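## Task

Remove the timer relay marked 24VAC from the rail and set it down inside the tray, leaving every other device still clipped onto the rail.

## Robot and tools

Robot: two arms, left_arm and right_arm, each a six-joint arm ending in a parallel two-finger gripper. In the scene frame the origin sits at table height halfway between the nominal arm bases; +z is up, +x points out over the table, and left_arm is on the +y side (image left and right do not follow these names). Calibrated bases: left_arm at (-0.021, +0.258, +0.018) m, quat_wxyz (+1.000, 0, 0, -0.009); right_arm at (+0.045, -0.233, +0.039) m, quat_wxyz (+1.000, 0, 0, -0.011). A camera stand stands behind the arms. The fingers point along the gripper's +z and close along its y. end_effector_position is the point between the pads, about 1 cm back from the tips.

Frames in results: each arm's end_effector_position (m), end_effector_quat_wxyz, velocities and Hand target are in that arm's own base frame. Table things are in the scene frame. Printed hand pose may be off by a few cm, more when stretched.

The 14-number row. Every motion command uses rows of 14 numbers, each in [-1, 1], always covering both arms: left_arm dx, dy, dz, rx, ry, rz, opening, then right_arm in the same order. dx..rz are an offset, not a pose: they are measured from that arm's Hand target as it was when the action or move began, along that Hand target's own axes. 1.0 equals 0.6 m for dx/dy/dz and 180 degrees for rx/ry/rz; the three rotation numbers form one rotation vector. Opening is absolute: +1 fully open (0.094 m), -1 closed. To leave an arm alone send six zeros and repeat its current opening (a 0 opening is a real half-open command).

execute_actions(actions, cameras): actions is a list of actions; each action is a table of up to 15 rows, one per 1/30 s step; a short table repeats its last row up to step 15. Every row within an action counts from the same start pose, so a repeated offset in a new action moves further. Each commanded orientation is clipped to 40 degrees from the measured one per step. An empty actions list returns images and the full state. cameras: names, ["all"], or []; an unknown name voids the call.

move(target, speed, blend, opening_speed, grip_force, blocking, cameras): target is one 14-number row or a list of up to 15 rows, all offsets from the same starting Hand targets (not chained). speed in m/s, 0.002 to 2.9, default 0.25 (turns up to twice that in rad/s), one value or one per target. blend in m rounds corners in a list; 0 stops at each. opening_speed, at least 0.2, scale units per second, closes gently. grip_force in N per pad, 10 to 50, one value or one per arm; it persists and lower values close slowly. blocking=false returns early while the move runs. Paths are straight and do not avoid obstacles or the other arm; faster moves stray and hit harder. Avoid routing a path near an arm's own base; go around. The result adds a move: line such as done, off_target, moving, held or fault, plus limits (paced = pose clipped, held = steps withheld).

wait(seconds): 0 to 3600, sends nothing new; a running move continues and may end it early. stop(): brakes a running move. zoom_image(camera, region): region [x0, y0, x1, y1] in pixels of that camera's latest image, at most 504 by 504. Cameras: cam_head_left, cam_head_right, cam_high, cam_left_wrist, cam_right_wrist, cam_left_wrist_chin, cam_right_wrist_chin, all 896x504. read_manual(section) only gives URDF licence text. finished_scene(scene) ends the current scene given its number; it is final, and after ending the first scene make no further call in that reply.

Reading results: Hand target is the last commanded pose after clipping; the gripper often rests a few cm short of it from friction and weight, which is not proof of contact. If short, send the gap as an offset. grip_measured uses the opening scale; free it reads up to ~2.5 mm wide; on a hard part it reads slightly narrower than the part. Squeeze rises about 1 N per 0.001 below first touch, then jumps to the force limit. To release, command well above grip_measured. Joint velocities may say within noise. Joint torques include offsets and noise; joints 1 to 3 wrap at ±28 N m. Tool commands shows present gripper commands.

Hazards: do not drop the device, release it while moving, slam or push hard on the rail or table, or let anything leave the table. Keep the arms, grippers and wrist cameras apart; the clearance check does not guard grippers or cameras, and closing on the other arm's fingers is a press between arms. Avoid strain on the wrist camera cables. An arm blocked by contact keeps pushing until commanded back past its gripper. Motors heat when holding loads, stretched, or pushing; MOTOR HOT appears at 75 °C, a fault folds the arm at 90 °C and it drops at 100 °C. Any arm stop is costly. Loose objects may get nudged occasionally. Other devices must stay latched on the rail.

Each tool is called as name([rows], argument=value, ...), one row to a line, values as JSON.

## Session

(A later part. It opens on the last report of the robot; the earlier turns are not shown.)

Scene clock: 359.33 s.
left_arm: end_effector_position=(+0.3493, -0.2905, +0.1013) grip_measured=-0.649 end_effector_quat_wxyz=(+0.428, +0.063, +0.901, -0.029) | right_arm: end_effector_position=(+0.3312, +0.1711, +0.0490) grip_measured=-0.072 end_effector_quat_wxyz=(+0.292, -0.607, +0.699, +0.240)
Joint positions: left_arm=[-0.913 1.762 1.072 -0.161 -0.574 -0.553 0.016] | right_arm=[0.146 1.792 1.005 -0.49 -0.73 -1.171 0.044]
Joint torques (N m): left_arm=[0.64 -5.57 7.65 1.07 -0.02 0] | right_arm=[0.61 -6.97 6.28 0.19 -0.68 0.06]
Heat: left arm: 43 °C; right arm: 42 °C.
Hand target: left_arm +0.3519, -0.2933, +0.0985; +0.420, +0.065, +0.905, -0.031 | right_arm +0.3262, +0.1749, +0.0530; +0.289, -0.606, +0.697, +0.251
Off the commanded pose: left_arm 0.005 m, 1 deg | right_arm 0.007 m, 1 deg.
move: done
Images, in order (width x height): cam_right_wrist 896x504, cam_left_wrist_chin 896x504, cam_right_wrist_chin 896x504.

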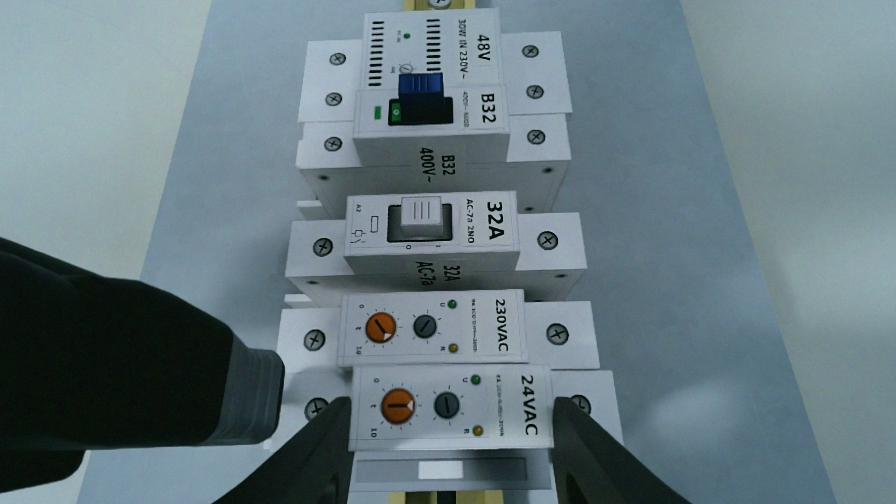

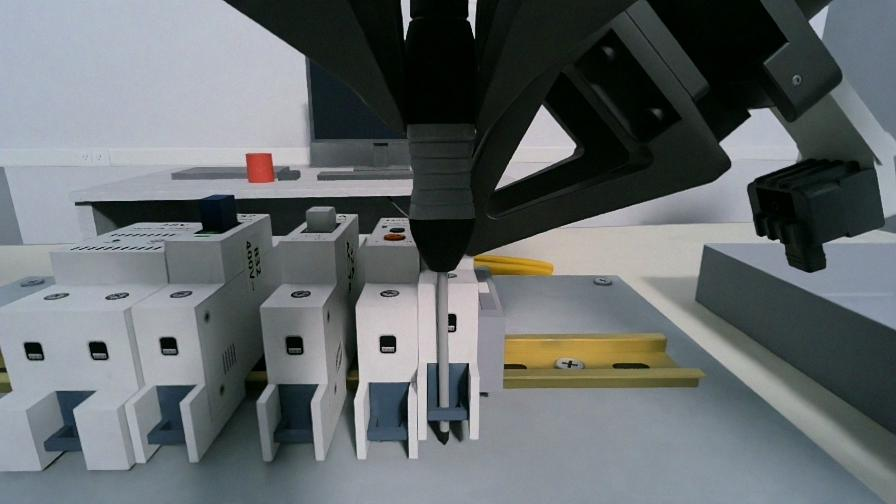

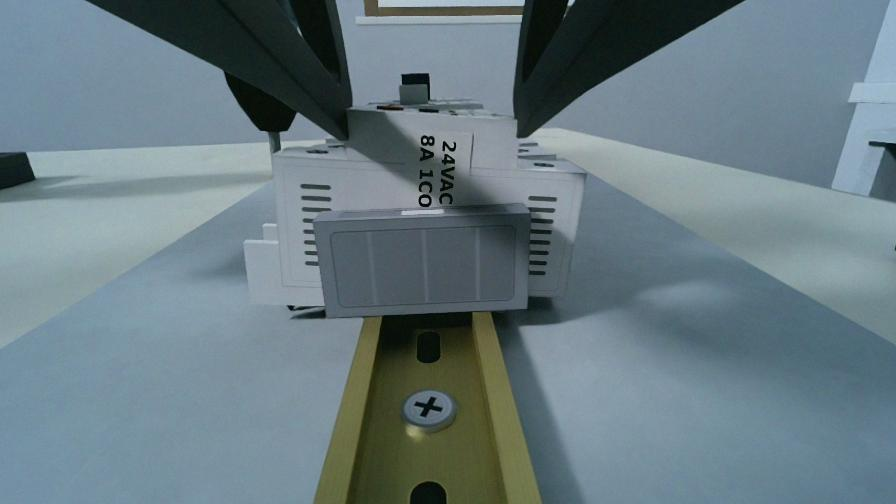

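move(target=[-0.0086,0,0.0102,0,0,0,-1,-0.006,-0.0067,-0.006,-0.023,0,0.023,-0.4], speed=0.03, cameras=["cam_right_wrist_chin","cam_right_wrist","cam_left_wrist_chin"])

Scene clock: 368.67 s.
left_arm: end_effector_position=(+0.3562, -0.2921, +0.1011) grip_measured=-0.649 end_effector_quat_wxyz=(+0.427, +0.065, +0.901, -0.029) | right_arm: end_effector_position=(+0.3342, +0.1708, +0.0504) grip_measured=-0.072 end_effector_quat_wxyz=(+0.263, -0.600, +0.711, +0.256)
Joint positions: left_arm=[-0.899 1.781 1.095 -0.161 -0.562 -0.538 0.016] | right_arm=[0.146 1.839 1.092 -0.602 -0.725 -1.172 0.044]
Joint torques (N m): left_arm=[0.83 -5.7 7.61 1.12 -0.02 0.02] | right_arm=[-0.7 -6.16 8.75 -0.29 -1.1 0]
Heat: left arm: 44 °C; right arm: 42 °C.
Hand target: left_arm +0.3598, -0.2945, +0.0985; +0.420, +0.065, +0.905, -0.031 | right_arm +0.3301, +0.1744, +0.0580; +0.258, -0.590, +0.709, +0.287
Off the commanded pose: left_arm 0.005 m, 1 deg | right_arm 0.009 m, 4 deg.
move: off_target (right_arm)
Images, in order (width x height): cam_right_wrist 896x504, cam_left_wrist_chin 896x504, cam_right_wrist_chin 896x504.

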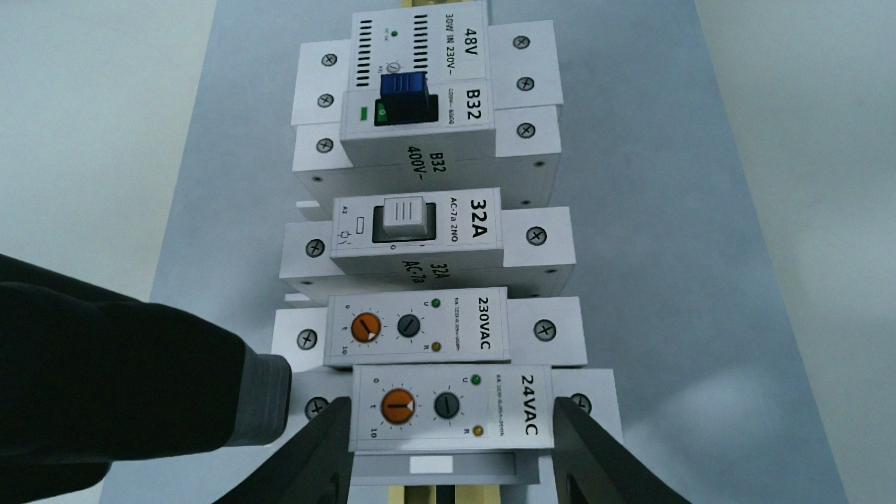

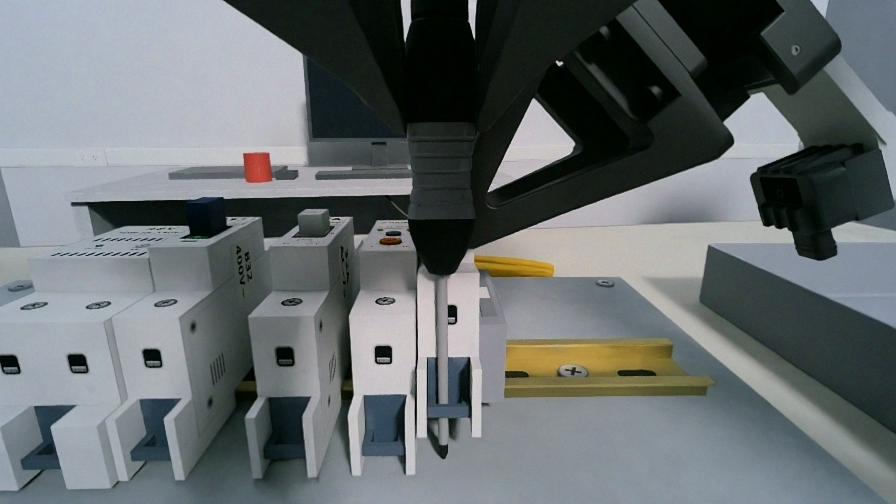

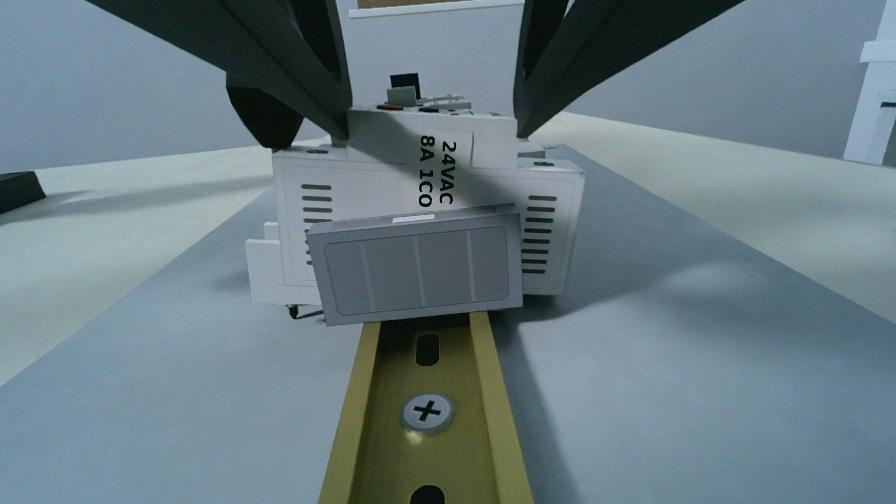

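move(target=[-0.006,0,0.0075,0,0,0,-1,-0.006,-0.012,-0.006,-0.035,0,0.035,-0.4], speed=0.03, cameras=["cam_right_wrist_chin","cam_right_wrist","cam_left_wrist_chin"])

Scene clock: 373.90 s.
left_arm: end_effector_position=(+0.3650, -0.2948, +0.1061) grip_measured=-0.649 end_effector_quat_wxyz=(+0.434, +0.060, +0.898, -0.034) | right_arm: end_effector_position=(+0.3398, +0.1694, +0.0503) grip_measured=-0.072 end_effector_quat_wxyz=(+0.211, -0.584, +0.723, +0.303)
Joint positions: left_arm=[-0.886 1.794 1.118 -0.145 -0.556 -0.528 0.016] | right_arm=[0.128 1.964 1.269 -0.821 -0.754 -1.207 0.044]
Joint torques (N m): left_arm=[0.57 -5.71 7.12 1.01 0 0] | right_arm=[-1.05 -6.95 9.1 -0.65 -1.29 0.13]
Heat: left arm: 44 °C; right arm: 43 °C.
Hand target: left_arm +0.3654, -0.2954, +0.0983; +0.420, +0.065, +0.905, -0.031 | right_arm +0.3377, +0.1733, +0.0624; +0.209, -0.564, +0.724, +0.339
Off the commanded pose: left_arm 0.008 m, 2 deg | right_arm 0.013 m, 5 deg.
move: off_target (right_arm)
Images, in order (width x height): cam_right_wrist 896x504, cam_left_wrist_chin 896x504, cam_right_wrist_chin 896x504.

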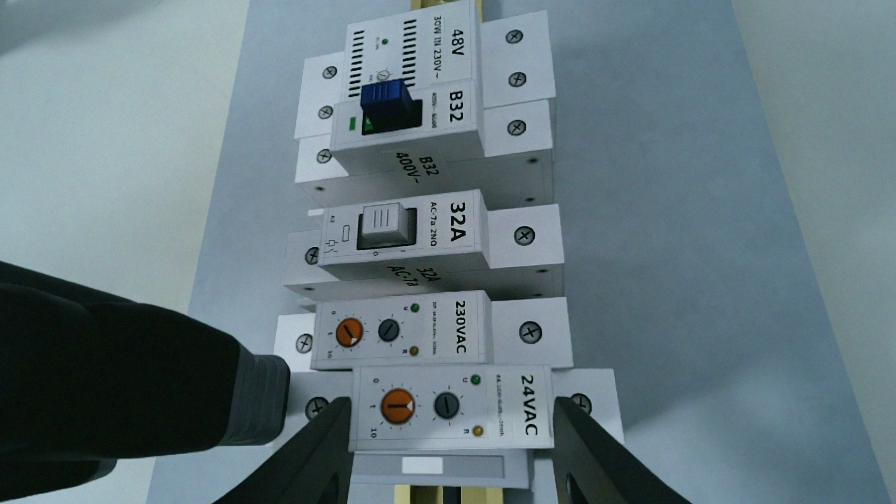

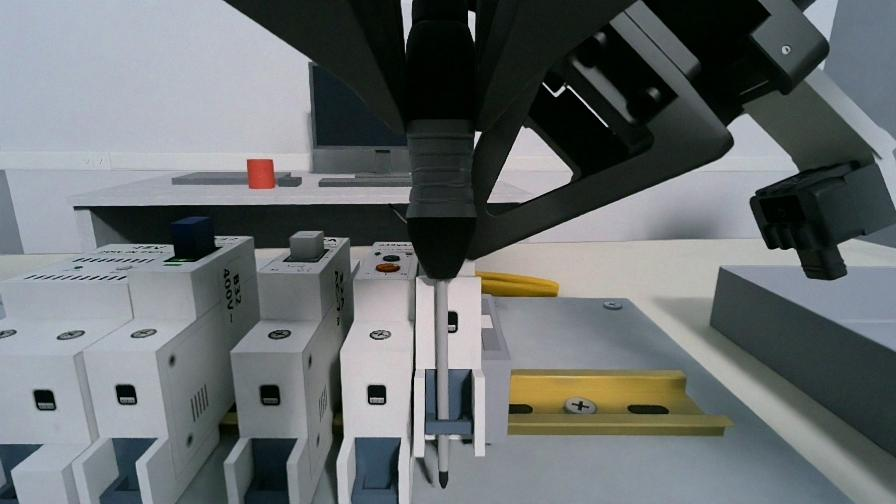

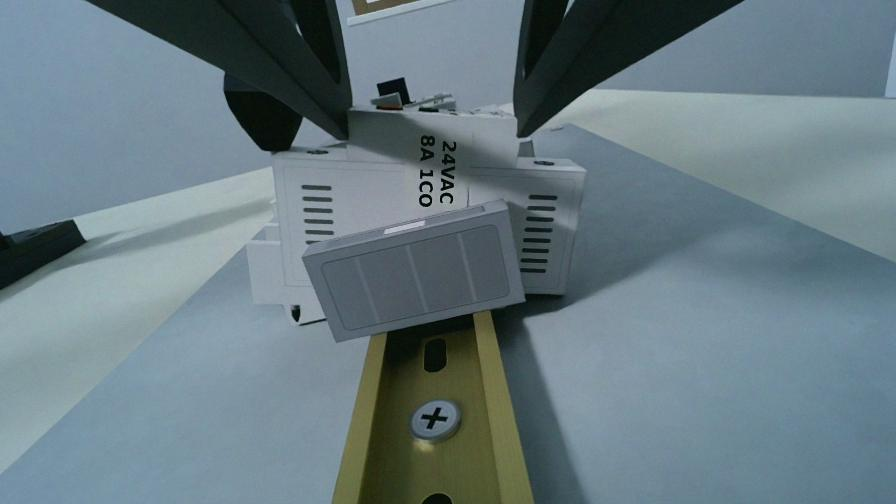

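move([
  [-0.102,0,-0.06,0,0,0,-1,0,0,0,0,0,0,-0.4],
  [-0.012,0,-0.285,0,0,0,-1,0,0,0,0,0,0,-0.4],
], speed=[0.04,0.15], cameras=["cam_right_wrist_chin","cam_right_wrist","cam_left_wrist_chin"])

Scene clock: 384.47 s.
left_arm: end_effector_position=(+0.2378, -0.2768, +0.1943) grip_measured=-0.650 end_effector_quat_wxyz=(+0.397, +0.081, +0.914, -0.017) | right_arm: end_effector_position=(+0.3402, +0.1685, +0.0505) grip_measured=-0.072 end_effector_quat_wxyz=(+0.210, -0.580, +0.726, +0.305)
Joint positions: left_arm=[-1.182 1.48 1.234 -0.839 -0.685 -0.829 0.016] | right_arm=[0.125 1.967 1.273 -0.827 -0.757 -1.204 0.044]
Joint torques (N m): left_arm=[-0.7 -6.89 7.56 0.99 -0.57 -0.1] | right_arm=[-0.73 -7.08 8.92 -0.61 -1.25 0.08]
Heat: left arm: 44 °C; right arm: 43 °C.
Hand target: left_arm +0.2408, -0.2771, +0.2142; +0.420, +0.066, +0.905, -0.031 | right_arm +0.3377, +0.1733, +0.0623; +0.209, -0.564, +0.724, +0.339
Off the commanded pose: left_arm 0.020 m, 4 deg | right_arm 0.013 m, 4 deg.
move: off_target (left_arm)
Images, in order (width x height): cam_right_wrist 896x504, cam_left_wrist_chin 896x504, cam_right_wrist_chin 896x504.

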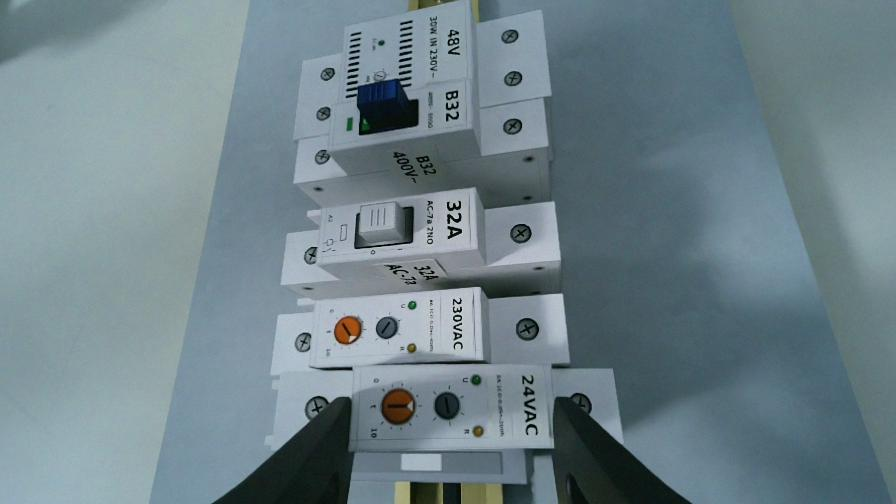

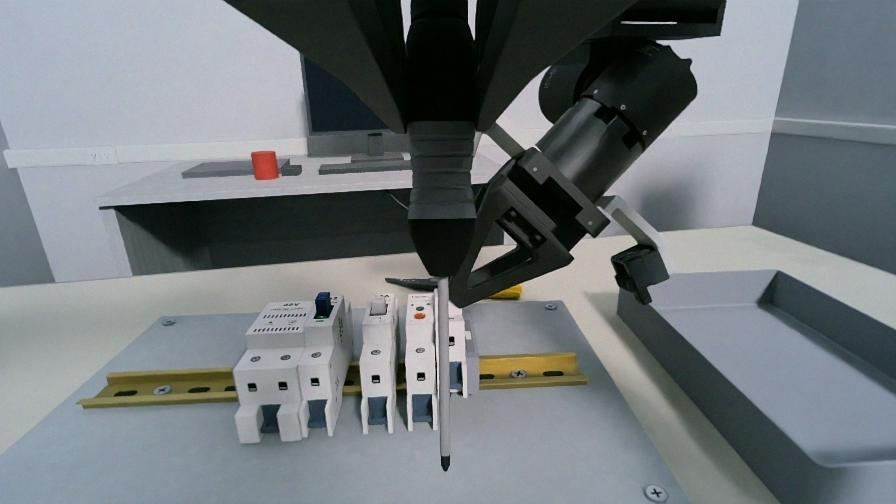

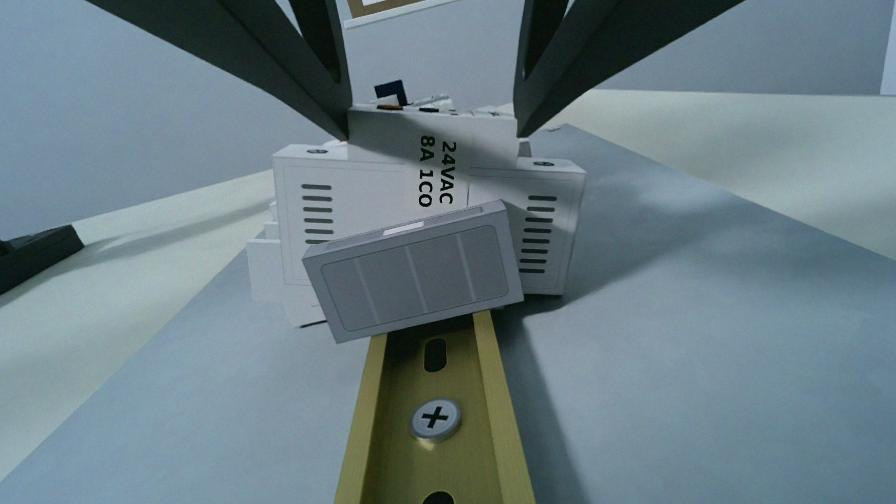

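move([
  [0,0,0,0,0,0,-1,-0.012,-0.0128,-0.012,-0.031,0,0.031,-0.4],
  [0,0,0,0,0,0,-1,-0.03,-0.0128,-0.03,-0.031,0,0.031,-0.4],
], speed=[0.03,0.03], cameras=["cam_right_wrist_chin","cam_right_wrist","cam_left_wrist_chin"])

Scene clock: 392.83 s.
left_arm: end_effector_position=(+0.2378, -0.2765, +0.1942) grip_measured=-0.650 end_effector_quat_wxyz=(+0.396, +0.080, +0.914, -0.016) | right_arm: end_effector_position=(+0.3431, +0.1673, +0.0535) grip_measured=-0.093 end_effector_quat_wxyz=(+0.145, -0.562, +0.735, +0.351)
Joint positions: left_arm=[-1.182 1.48 1.234 -0.84 -0.685 -0.83 0.016] | right_arm=[0.116 2.107 1.484 -1.091 -0.768 -1.249 0.043]
Joint torques (N m): left_arm=[-0.7 -6.89 7.56 0.99 -0.57 -0.07] | right_arm=[-1.84 -9.73 11.69 -1.16 -1.49 0.23]
Heat: left arm: 44 °C; right arm: 43 °C.
Hand target: left_arm +0.2408, -0.2771, +0.2142; +0.420, +0.065, +0.905, -0.031 | right_arm +0.3516, +0.1713, +0.0850; +0.165, -0.537, +0.733, +0.383
Off the commanded pose: left_arm 0.020 m, 4 deg | right_arm 0.033 m, 5 deg.
move: off_target (right_arm)
Images, in order (width x height): cam_right_wrist 896x504, cam_left_wrist_chin 896x504, cam_right_wrist_chin 896x504.

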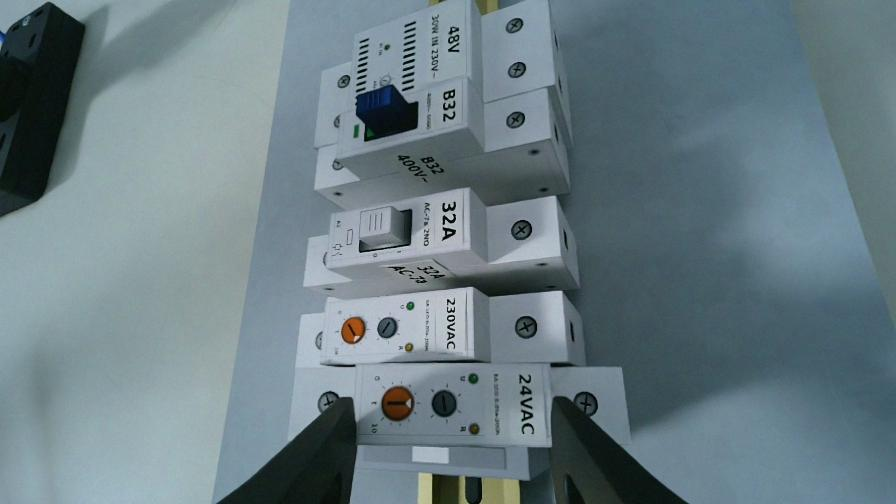

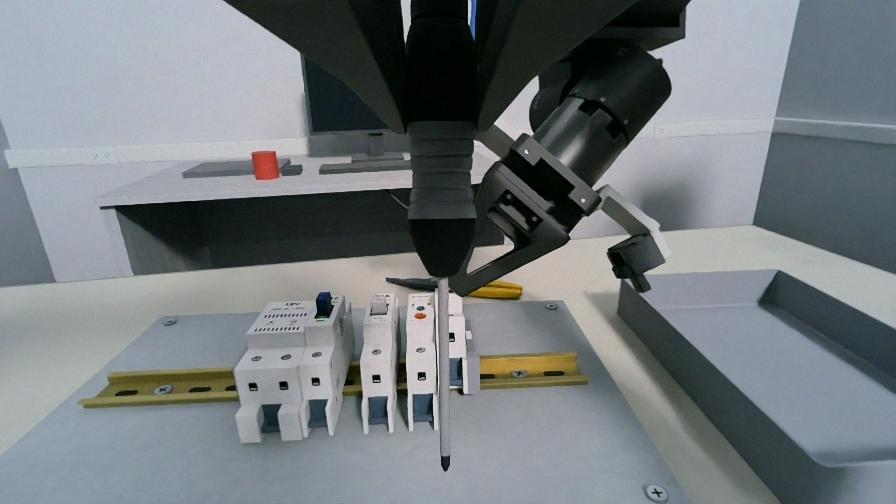

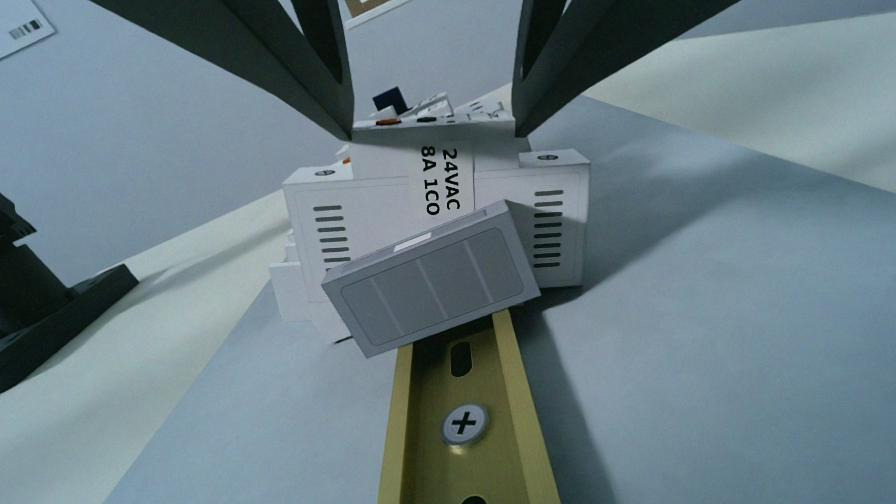

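move(target=[0,0,0,0,0,0,-1,0.014,-0.03,0.014,0,0,0,-1], speed=0.03, cameras=["cam_right_wrist_chin","cam_right_wrist"])

Scene clock: 399.53 s.
left_arm: end_effector_position=(+0.2378, -0.2765, +0.1942) grip_measured=-0.650 end_effector_quat_wxyz=(+0.396, +0.080, +0.914, -0.016) | right_arm: end_effector_position=(+0.3575, +0.1654, +0.0612) grip_measured=-0.986 end_effector_quat_wxyz=(+0.155, -0.543, +0.737, +0.370)
Joint positions: left_arm=[-1.182 1.48 1.234 -0.84 -0.685 -0.83 0.016] | right_arm=[0.091 2.152 1.561 -1.138 -0.815 -1.247 0.001]
Joint torques (N m): left_arm=[-0.7 -6.89 7.56 0.99 -0.57 -0.07] | right_arm=[-0.16 -7.71 8.81 -0.5 -0.98 0.02]
Heat: left arm: 44 °C; right arm: 44 °C.
Hand target: left_arm +0.2408, -0.2771, +0.2142; +0.420, +0.065, +0.905, -0.031 | right_arm +0.3634, +0.1696, +0.0670; +0.164, -0.537, +0.733, +0.384
Off the commanded pose: left_arm 0.020 m, 4 deg | right_arm 0.009 m, 2 deg.
move: done
Images, in order (width x height): cam_right_wrist 896x504, cam_right_wrist_chin 896x504.

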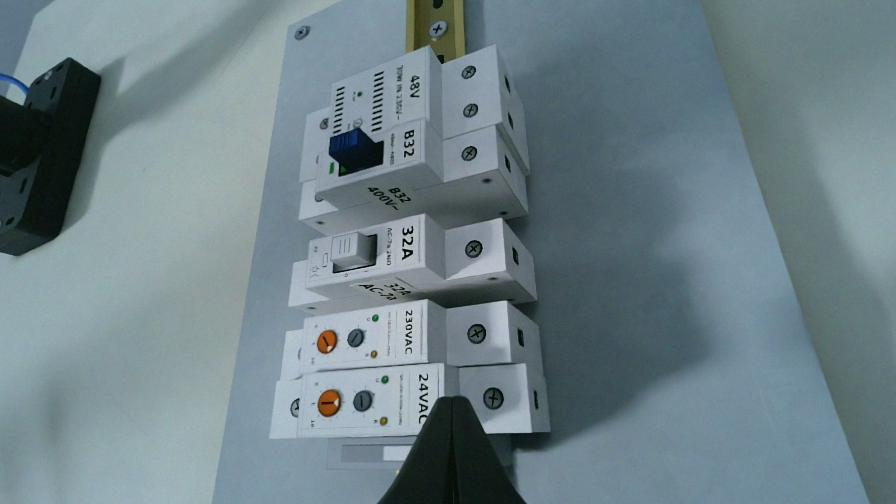

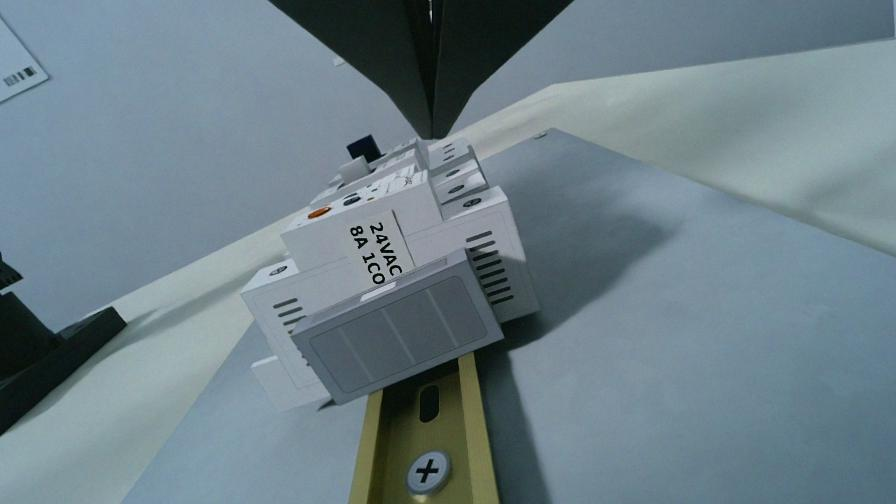

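execute_actions(actions=[])

zoom_image(camera="cam_left_wrist_chin", region=[340, 270, 520, 450])

zoom_image(camera="cam_right_wrist_chin", region=[220, 140, 560, 430])

Scene clock: 403.97 s.
left_arm: end_effector_position=(+0.2378, -0.2765, +0.1942) grip_measured=-0.650 end_effector_quat_wxyz=(+0.396, +0.080, +0.914, -0.016) | right_arm: end_effector_position=(+0.3574, +0.1655, +0.0613) grip_measured=-0.986 end_effector_quat_wxyz=(+0.155, -0.543, +0.737, +0.371)
Joint positions: left_arm=[-1.182 1.48 1.234 -0.84 -0.685 -0.83 0.016] | right_arm=[0.091 2.152 1.561 -1.139 -0.815 -1.247 0.001]
Joint velocities: within noise
Joint torques (N m): left_arm=[-0.7 -6.89 7.56 0.99 -0.57 -0.07] | right_arm=[-0.2 -7.68 8.85 -0.51 -0.95 0.02]
Motor temperatures (°C): left_arm=[32 35 44 41 29 30 34] | right_arm=[29 35 44 30 31 30 33]
Heat: left arm: 44 °C; right arm: 44 °C.
Hand target: left_arm +0.2408, -0.2771, +0.2142; +0.420, +0.065, +0.905, -0.031 | right_arm +0.3634, +0.1696, +0.0670; +0.164, -0.537, +0.733, +0.384
Tool commands: left_gripper/opening=-1.0 right_gripper/opening=-1.0
Off the commanded pose: left_arm 0.020 m, 4 deg | right_arm 0.009 m, 2 deg.

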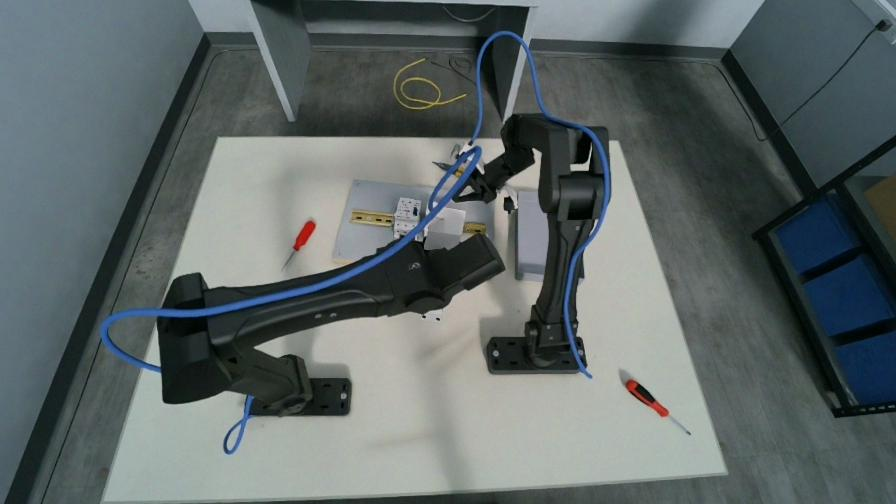

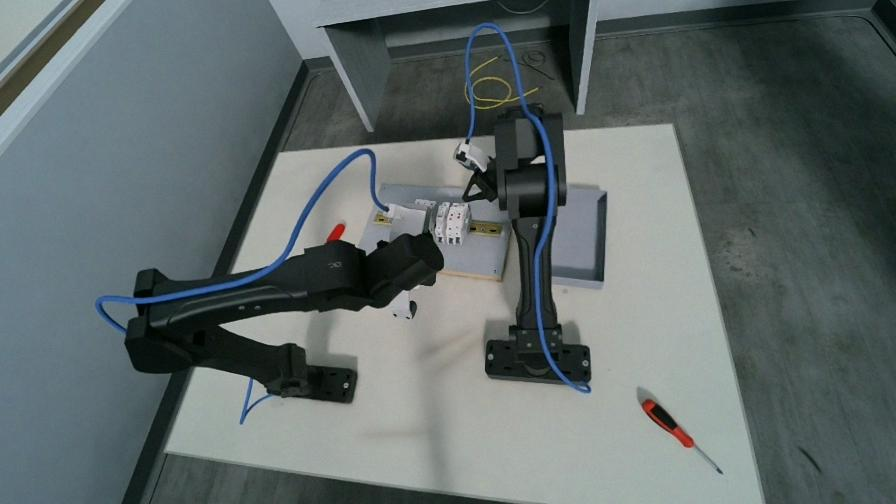

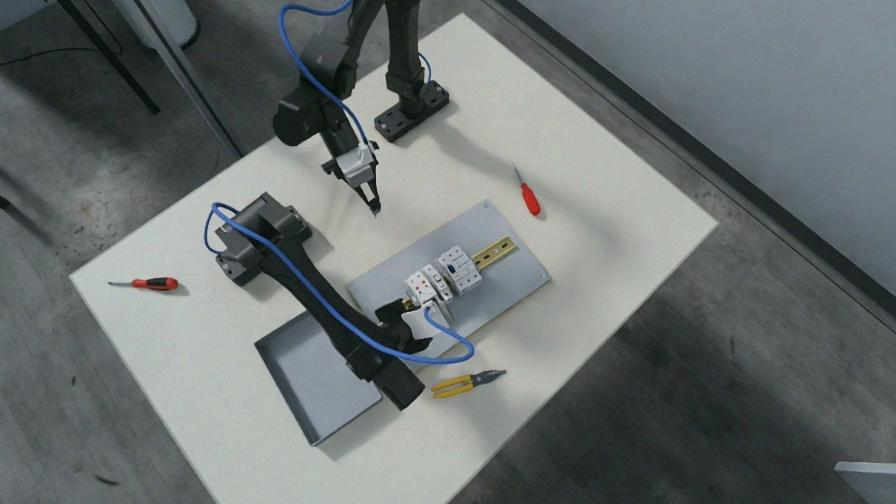

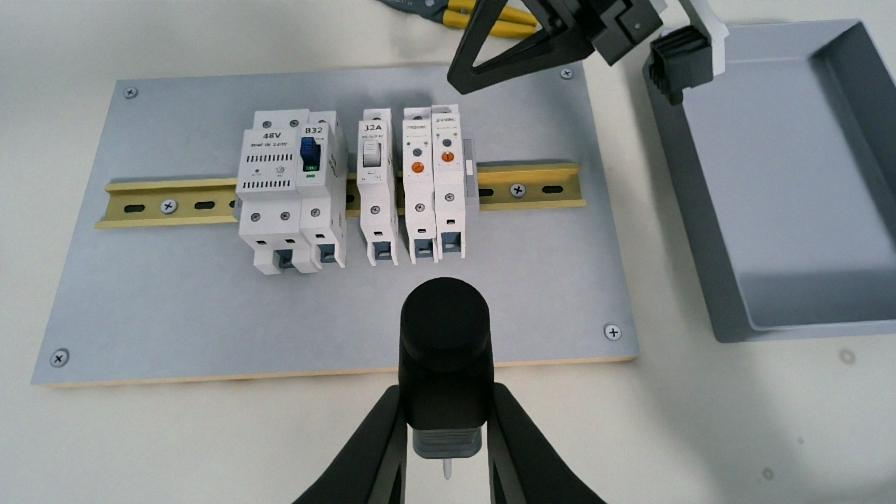

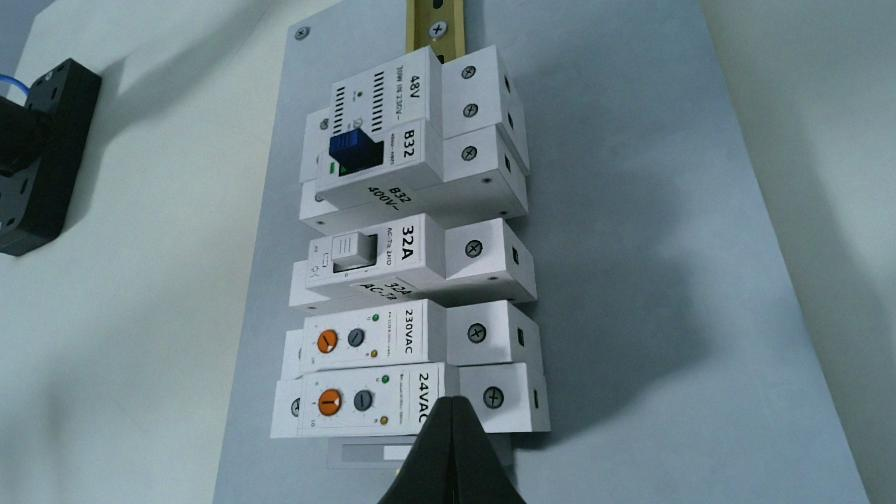

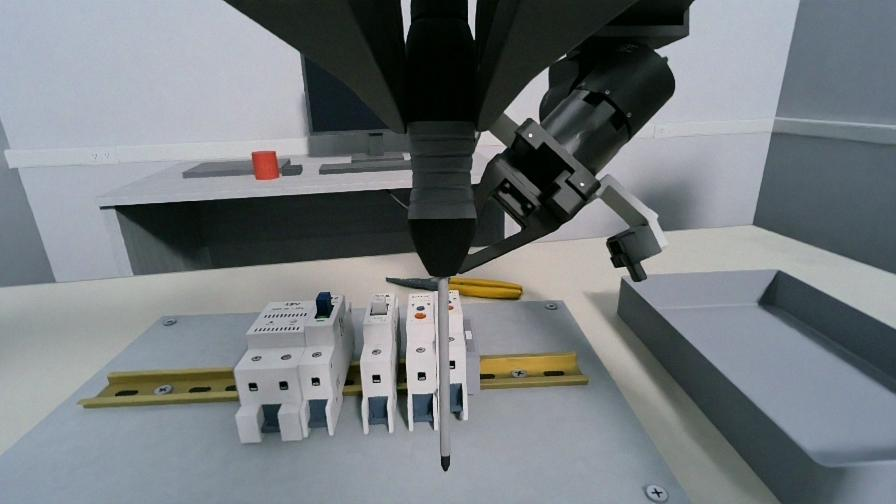

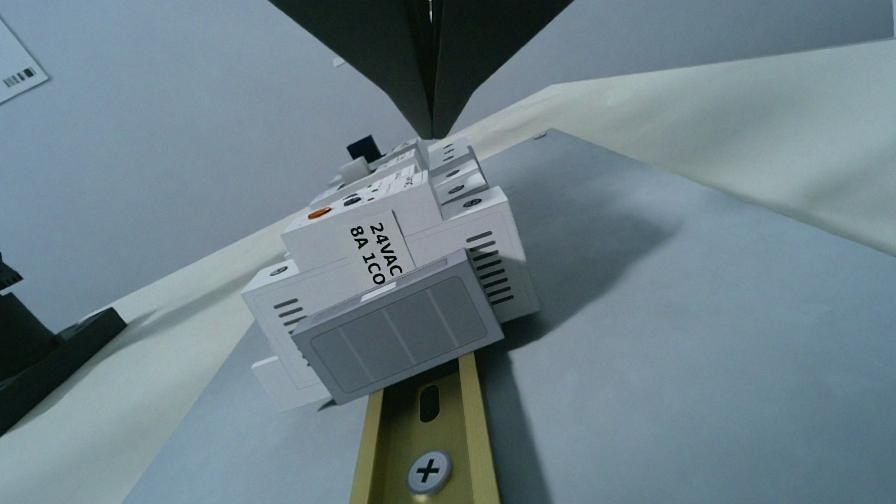

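Scaled by 2.800 from the camera's image (finer frame: 1280x720).

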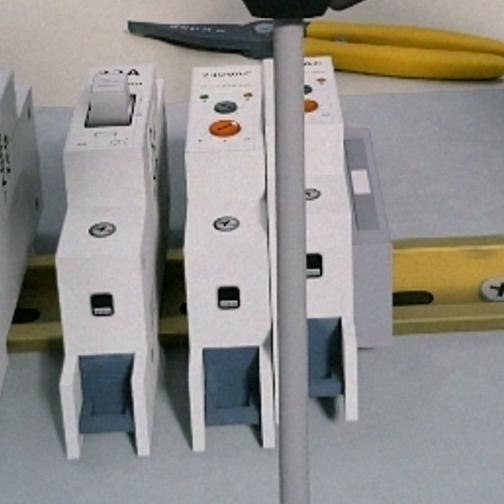

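Scaled by 1.482 from the camera's image (finer frame: 1280x720).

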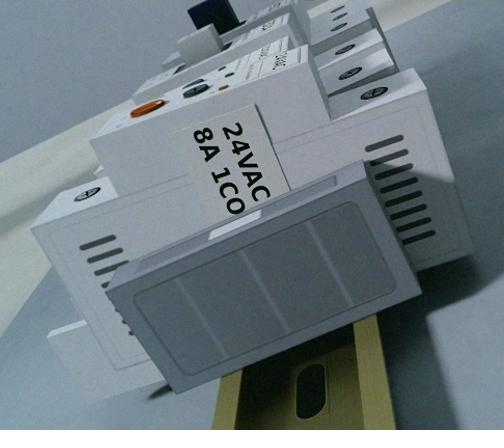

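move([
  [0,0,0,0,0,0,-1,0,0,-0.09,0,0,0,-1],
  [0,0,0,0,0,0,-1,0,0.035,-0.09,0.085,0,-0.085,0.2],
], speed=0.1, cameras=["cam_right_wrist_chin","cam_right_wrist"])

zoom_image(camera="cam_right_wrist_chin", region=[220, 150, 560, 390])

Scene clock: 416.27 s.
left_arm: end_effector_position=(+0.2378, -0.2765, +0.1942) grip_measured=-0.650 end_effector_quat_wxyz=(+0.396, +0.080, +0.914, -0.016) | right_arm: end_effector_position=(+0.3569, +0.1279, +0.1019) grip_measured=+0.197 end_effector_quat_wxyz=(+0.272, -0.601, +0.706, +0.258)
Joint positions: left_arm=[-1.182 1.48 1.234 -0.84 -0.685 -0.83 0.016] | right_arm=[0.006 1.854 1.33 -0.937 -0.763 -1.359 0.056]
Joint torques (N m): left_arm=[-0.7 -6.87 7.57 0.99 -0.57 -0.07] | right_arm=[0.62 -9.61 5 0.22 -0.7 0.05]
Heat: left arm: 44 °C; right arm: 43 °C.
Hand target: left_arm +0.2408, -0.2771, +0.2142; +0.420, +0.065, +0.905, -0.031 | right_arm +0.3534, +0.1324, +0.1104; +0.284, -0.603, +0.700, +0.258
Off the commanded pose: left_arm 0.020 m, 4 deg | right_arm 0.010 m, 2 deg.
move: done
Images, in order (width x height): cam_right_wrist 896x504, cam_right_wrist_chin 896x504.

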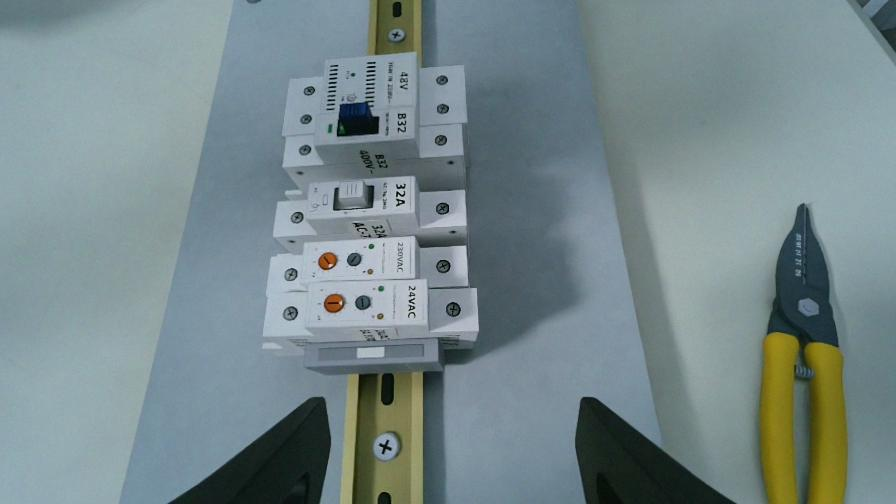

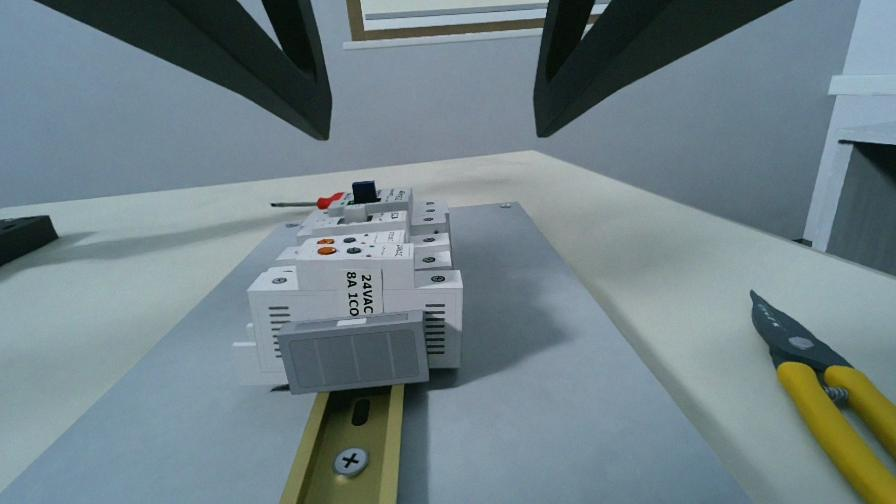

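Scaled by 1.482 from the camera's image (finer frame: 1280x720).

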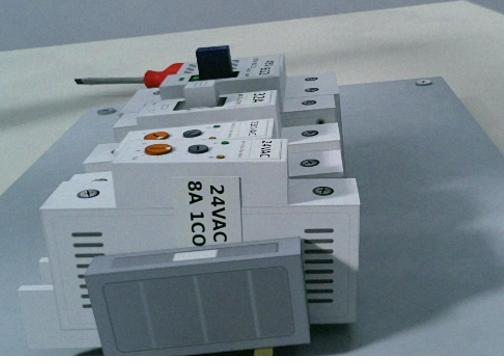

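move([
  [0,0,0,0,0,0,-1,0.0243,0.0467,0.05,0,0,0,0.2],
  [0,0,0,0,0,0,-1,0.0243,0.0467,0.07,0,0,0,0.2],
], speed=[0.1,0.04], cameras=["cam_right_wrist_chin","cam_right_wrist"])

Scene clock: 429.10 s.
left_arm: end_effector_position=(+0.2378, -0.2765, +0.1942) grip_measured=-0.650 end_effector_quat_wxyz=(+0.396, +0.080, +0.914, -0.016) | right_arm: end_effector_position=(+0.3314, +0.1520, +0.0684) grip_measured=+0.197 end_effector_quat_wxyz=(+0.278, -0.603, +0.703, +0.253)
Joint positions: left_arm=[-1.182 1.48 1.234 -0.84 -0.685 -0.83 0.016] | right_arm=[0.083 1.786 1.095 -0.682 -0.75 -1.257 0.056]
Joint torques (N m): left_arm=[-0.7 -6.89 7.56 0.99 -0.57 -0.07] | right_arm=[0.43 -7.58 4.81 0.4 -0.69 0.05]
Heat: left arm: 44 °C; right arm: 42 °C.
Hand target: left_arm +0.2408, -0.2771, +0.2142; +0.420, +0.065, +0.905, -0.031 | right_arm +0.3277, +0.1558, +0.0710; +0.284, -0.603, +0.700, +0.258
Off the commanded pose: left_arm 0.020 m, 4 deg | right_arm 0.006 m, 1 deg.
move: done
Images, in order (width x height): cam_right_wrist 896x504, cam_right_wrist_chin 896x504.

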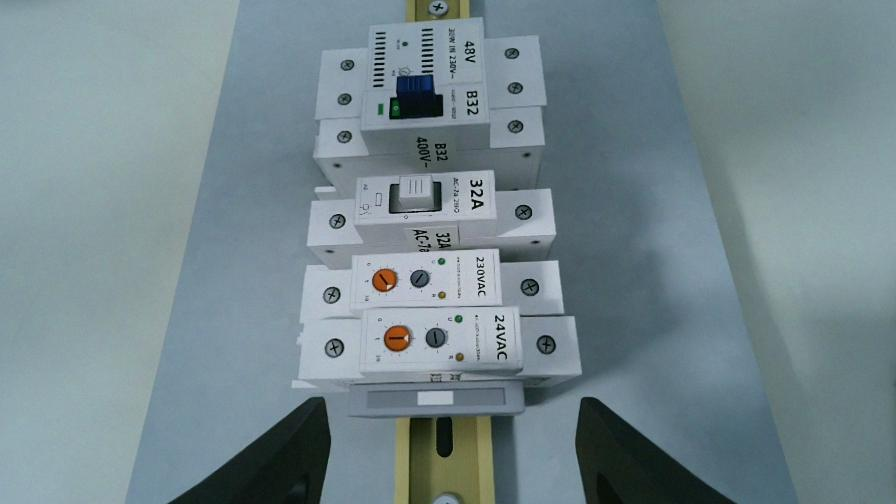

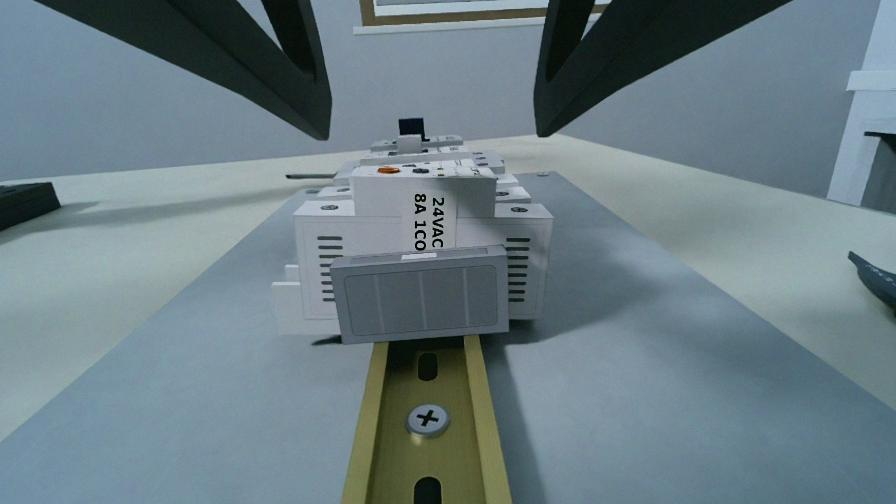

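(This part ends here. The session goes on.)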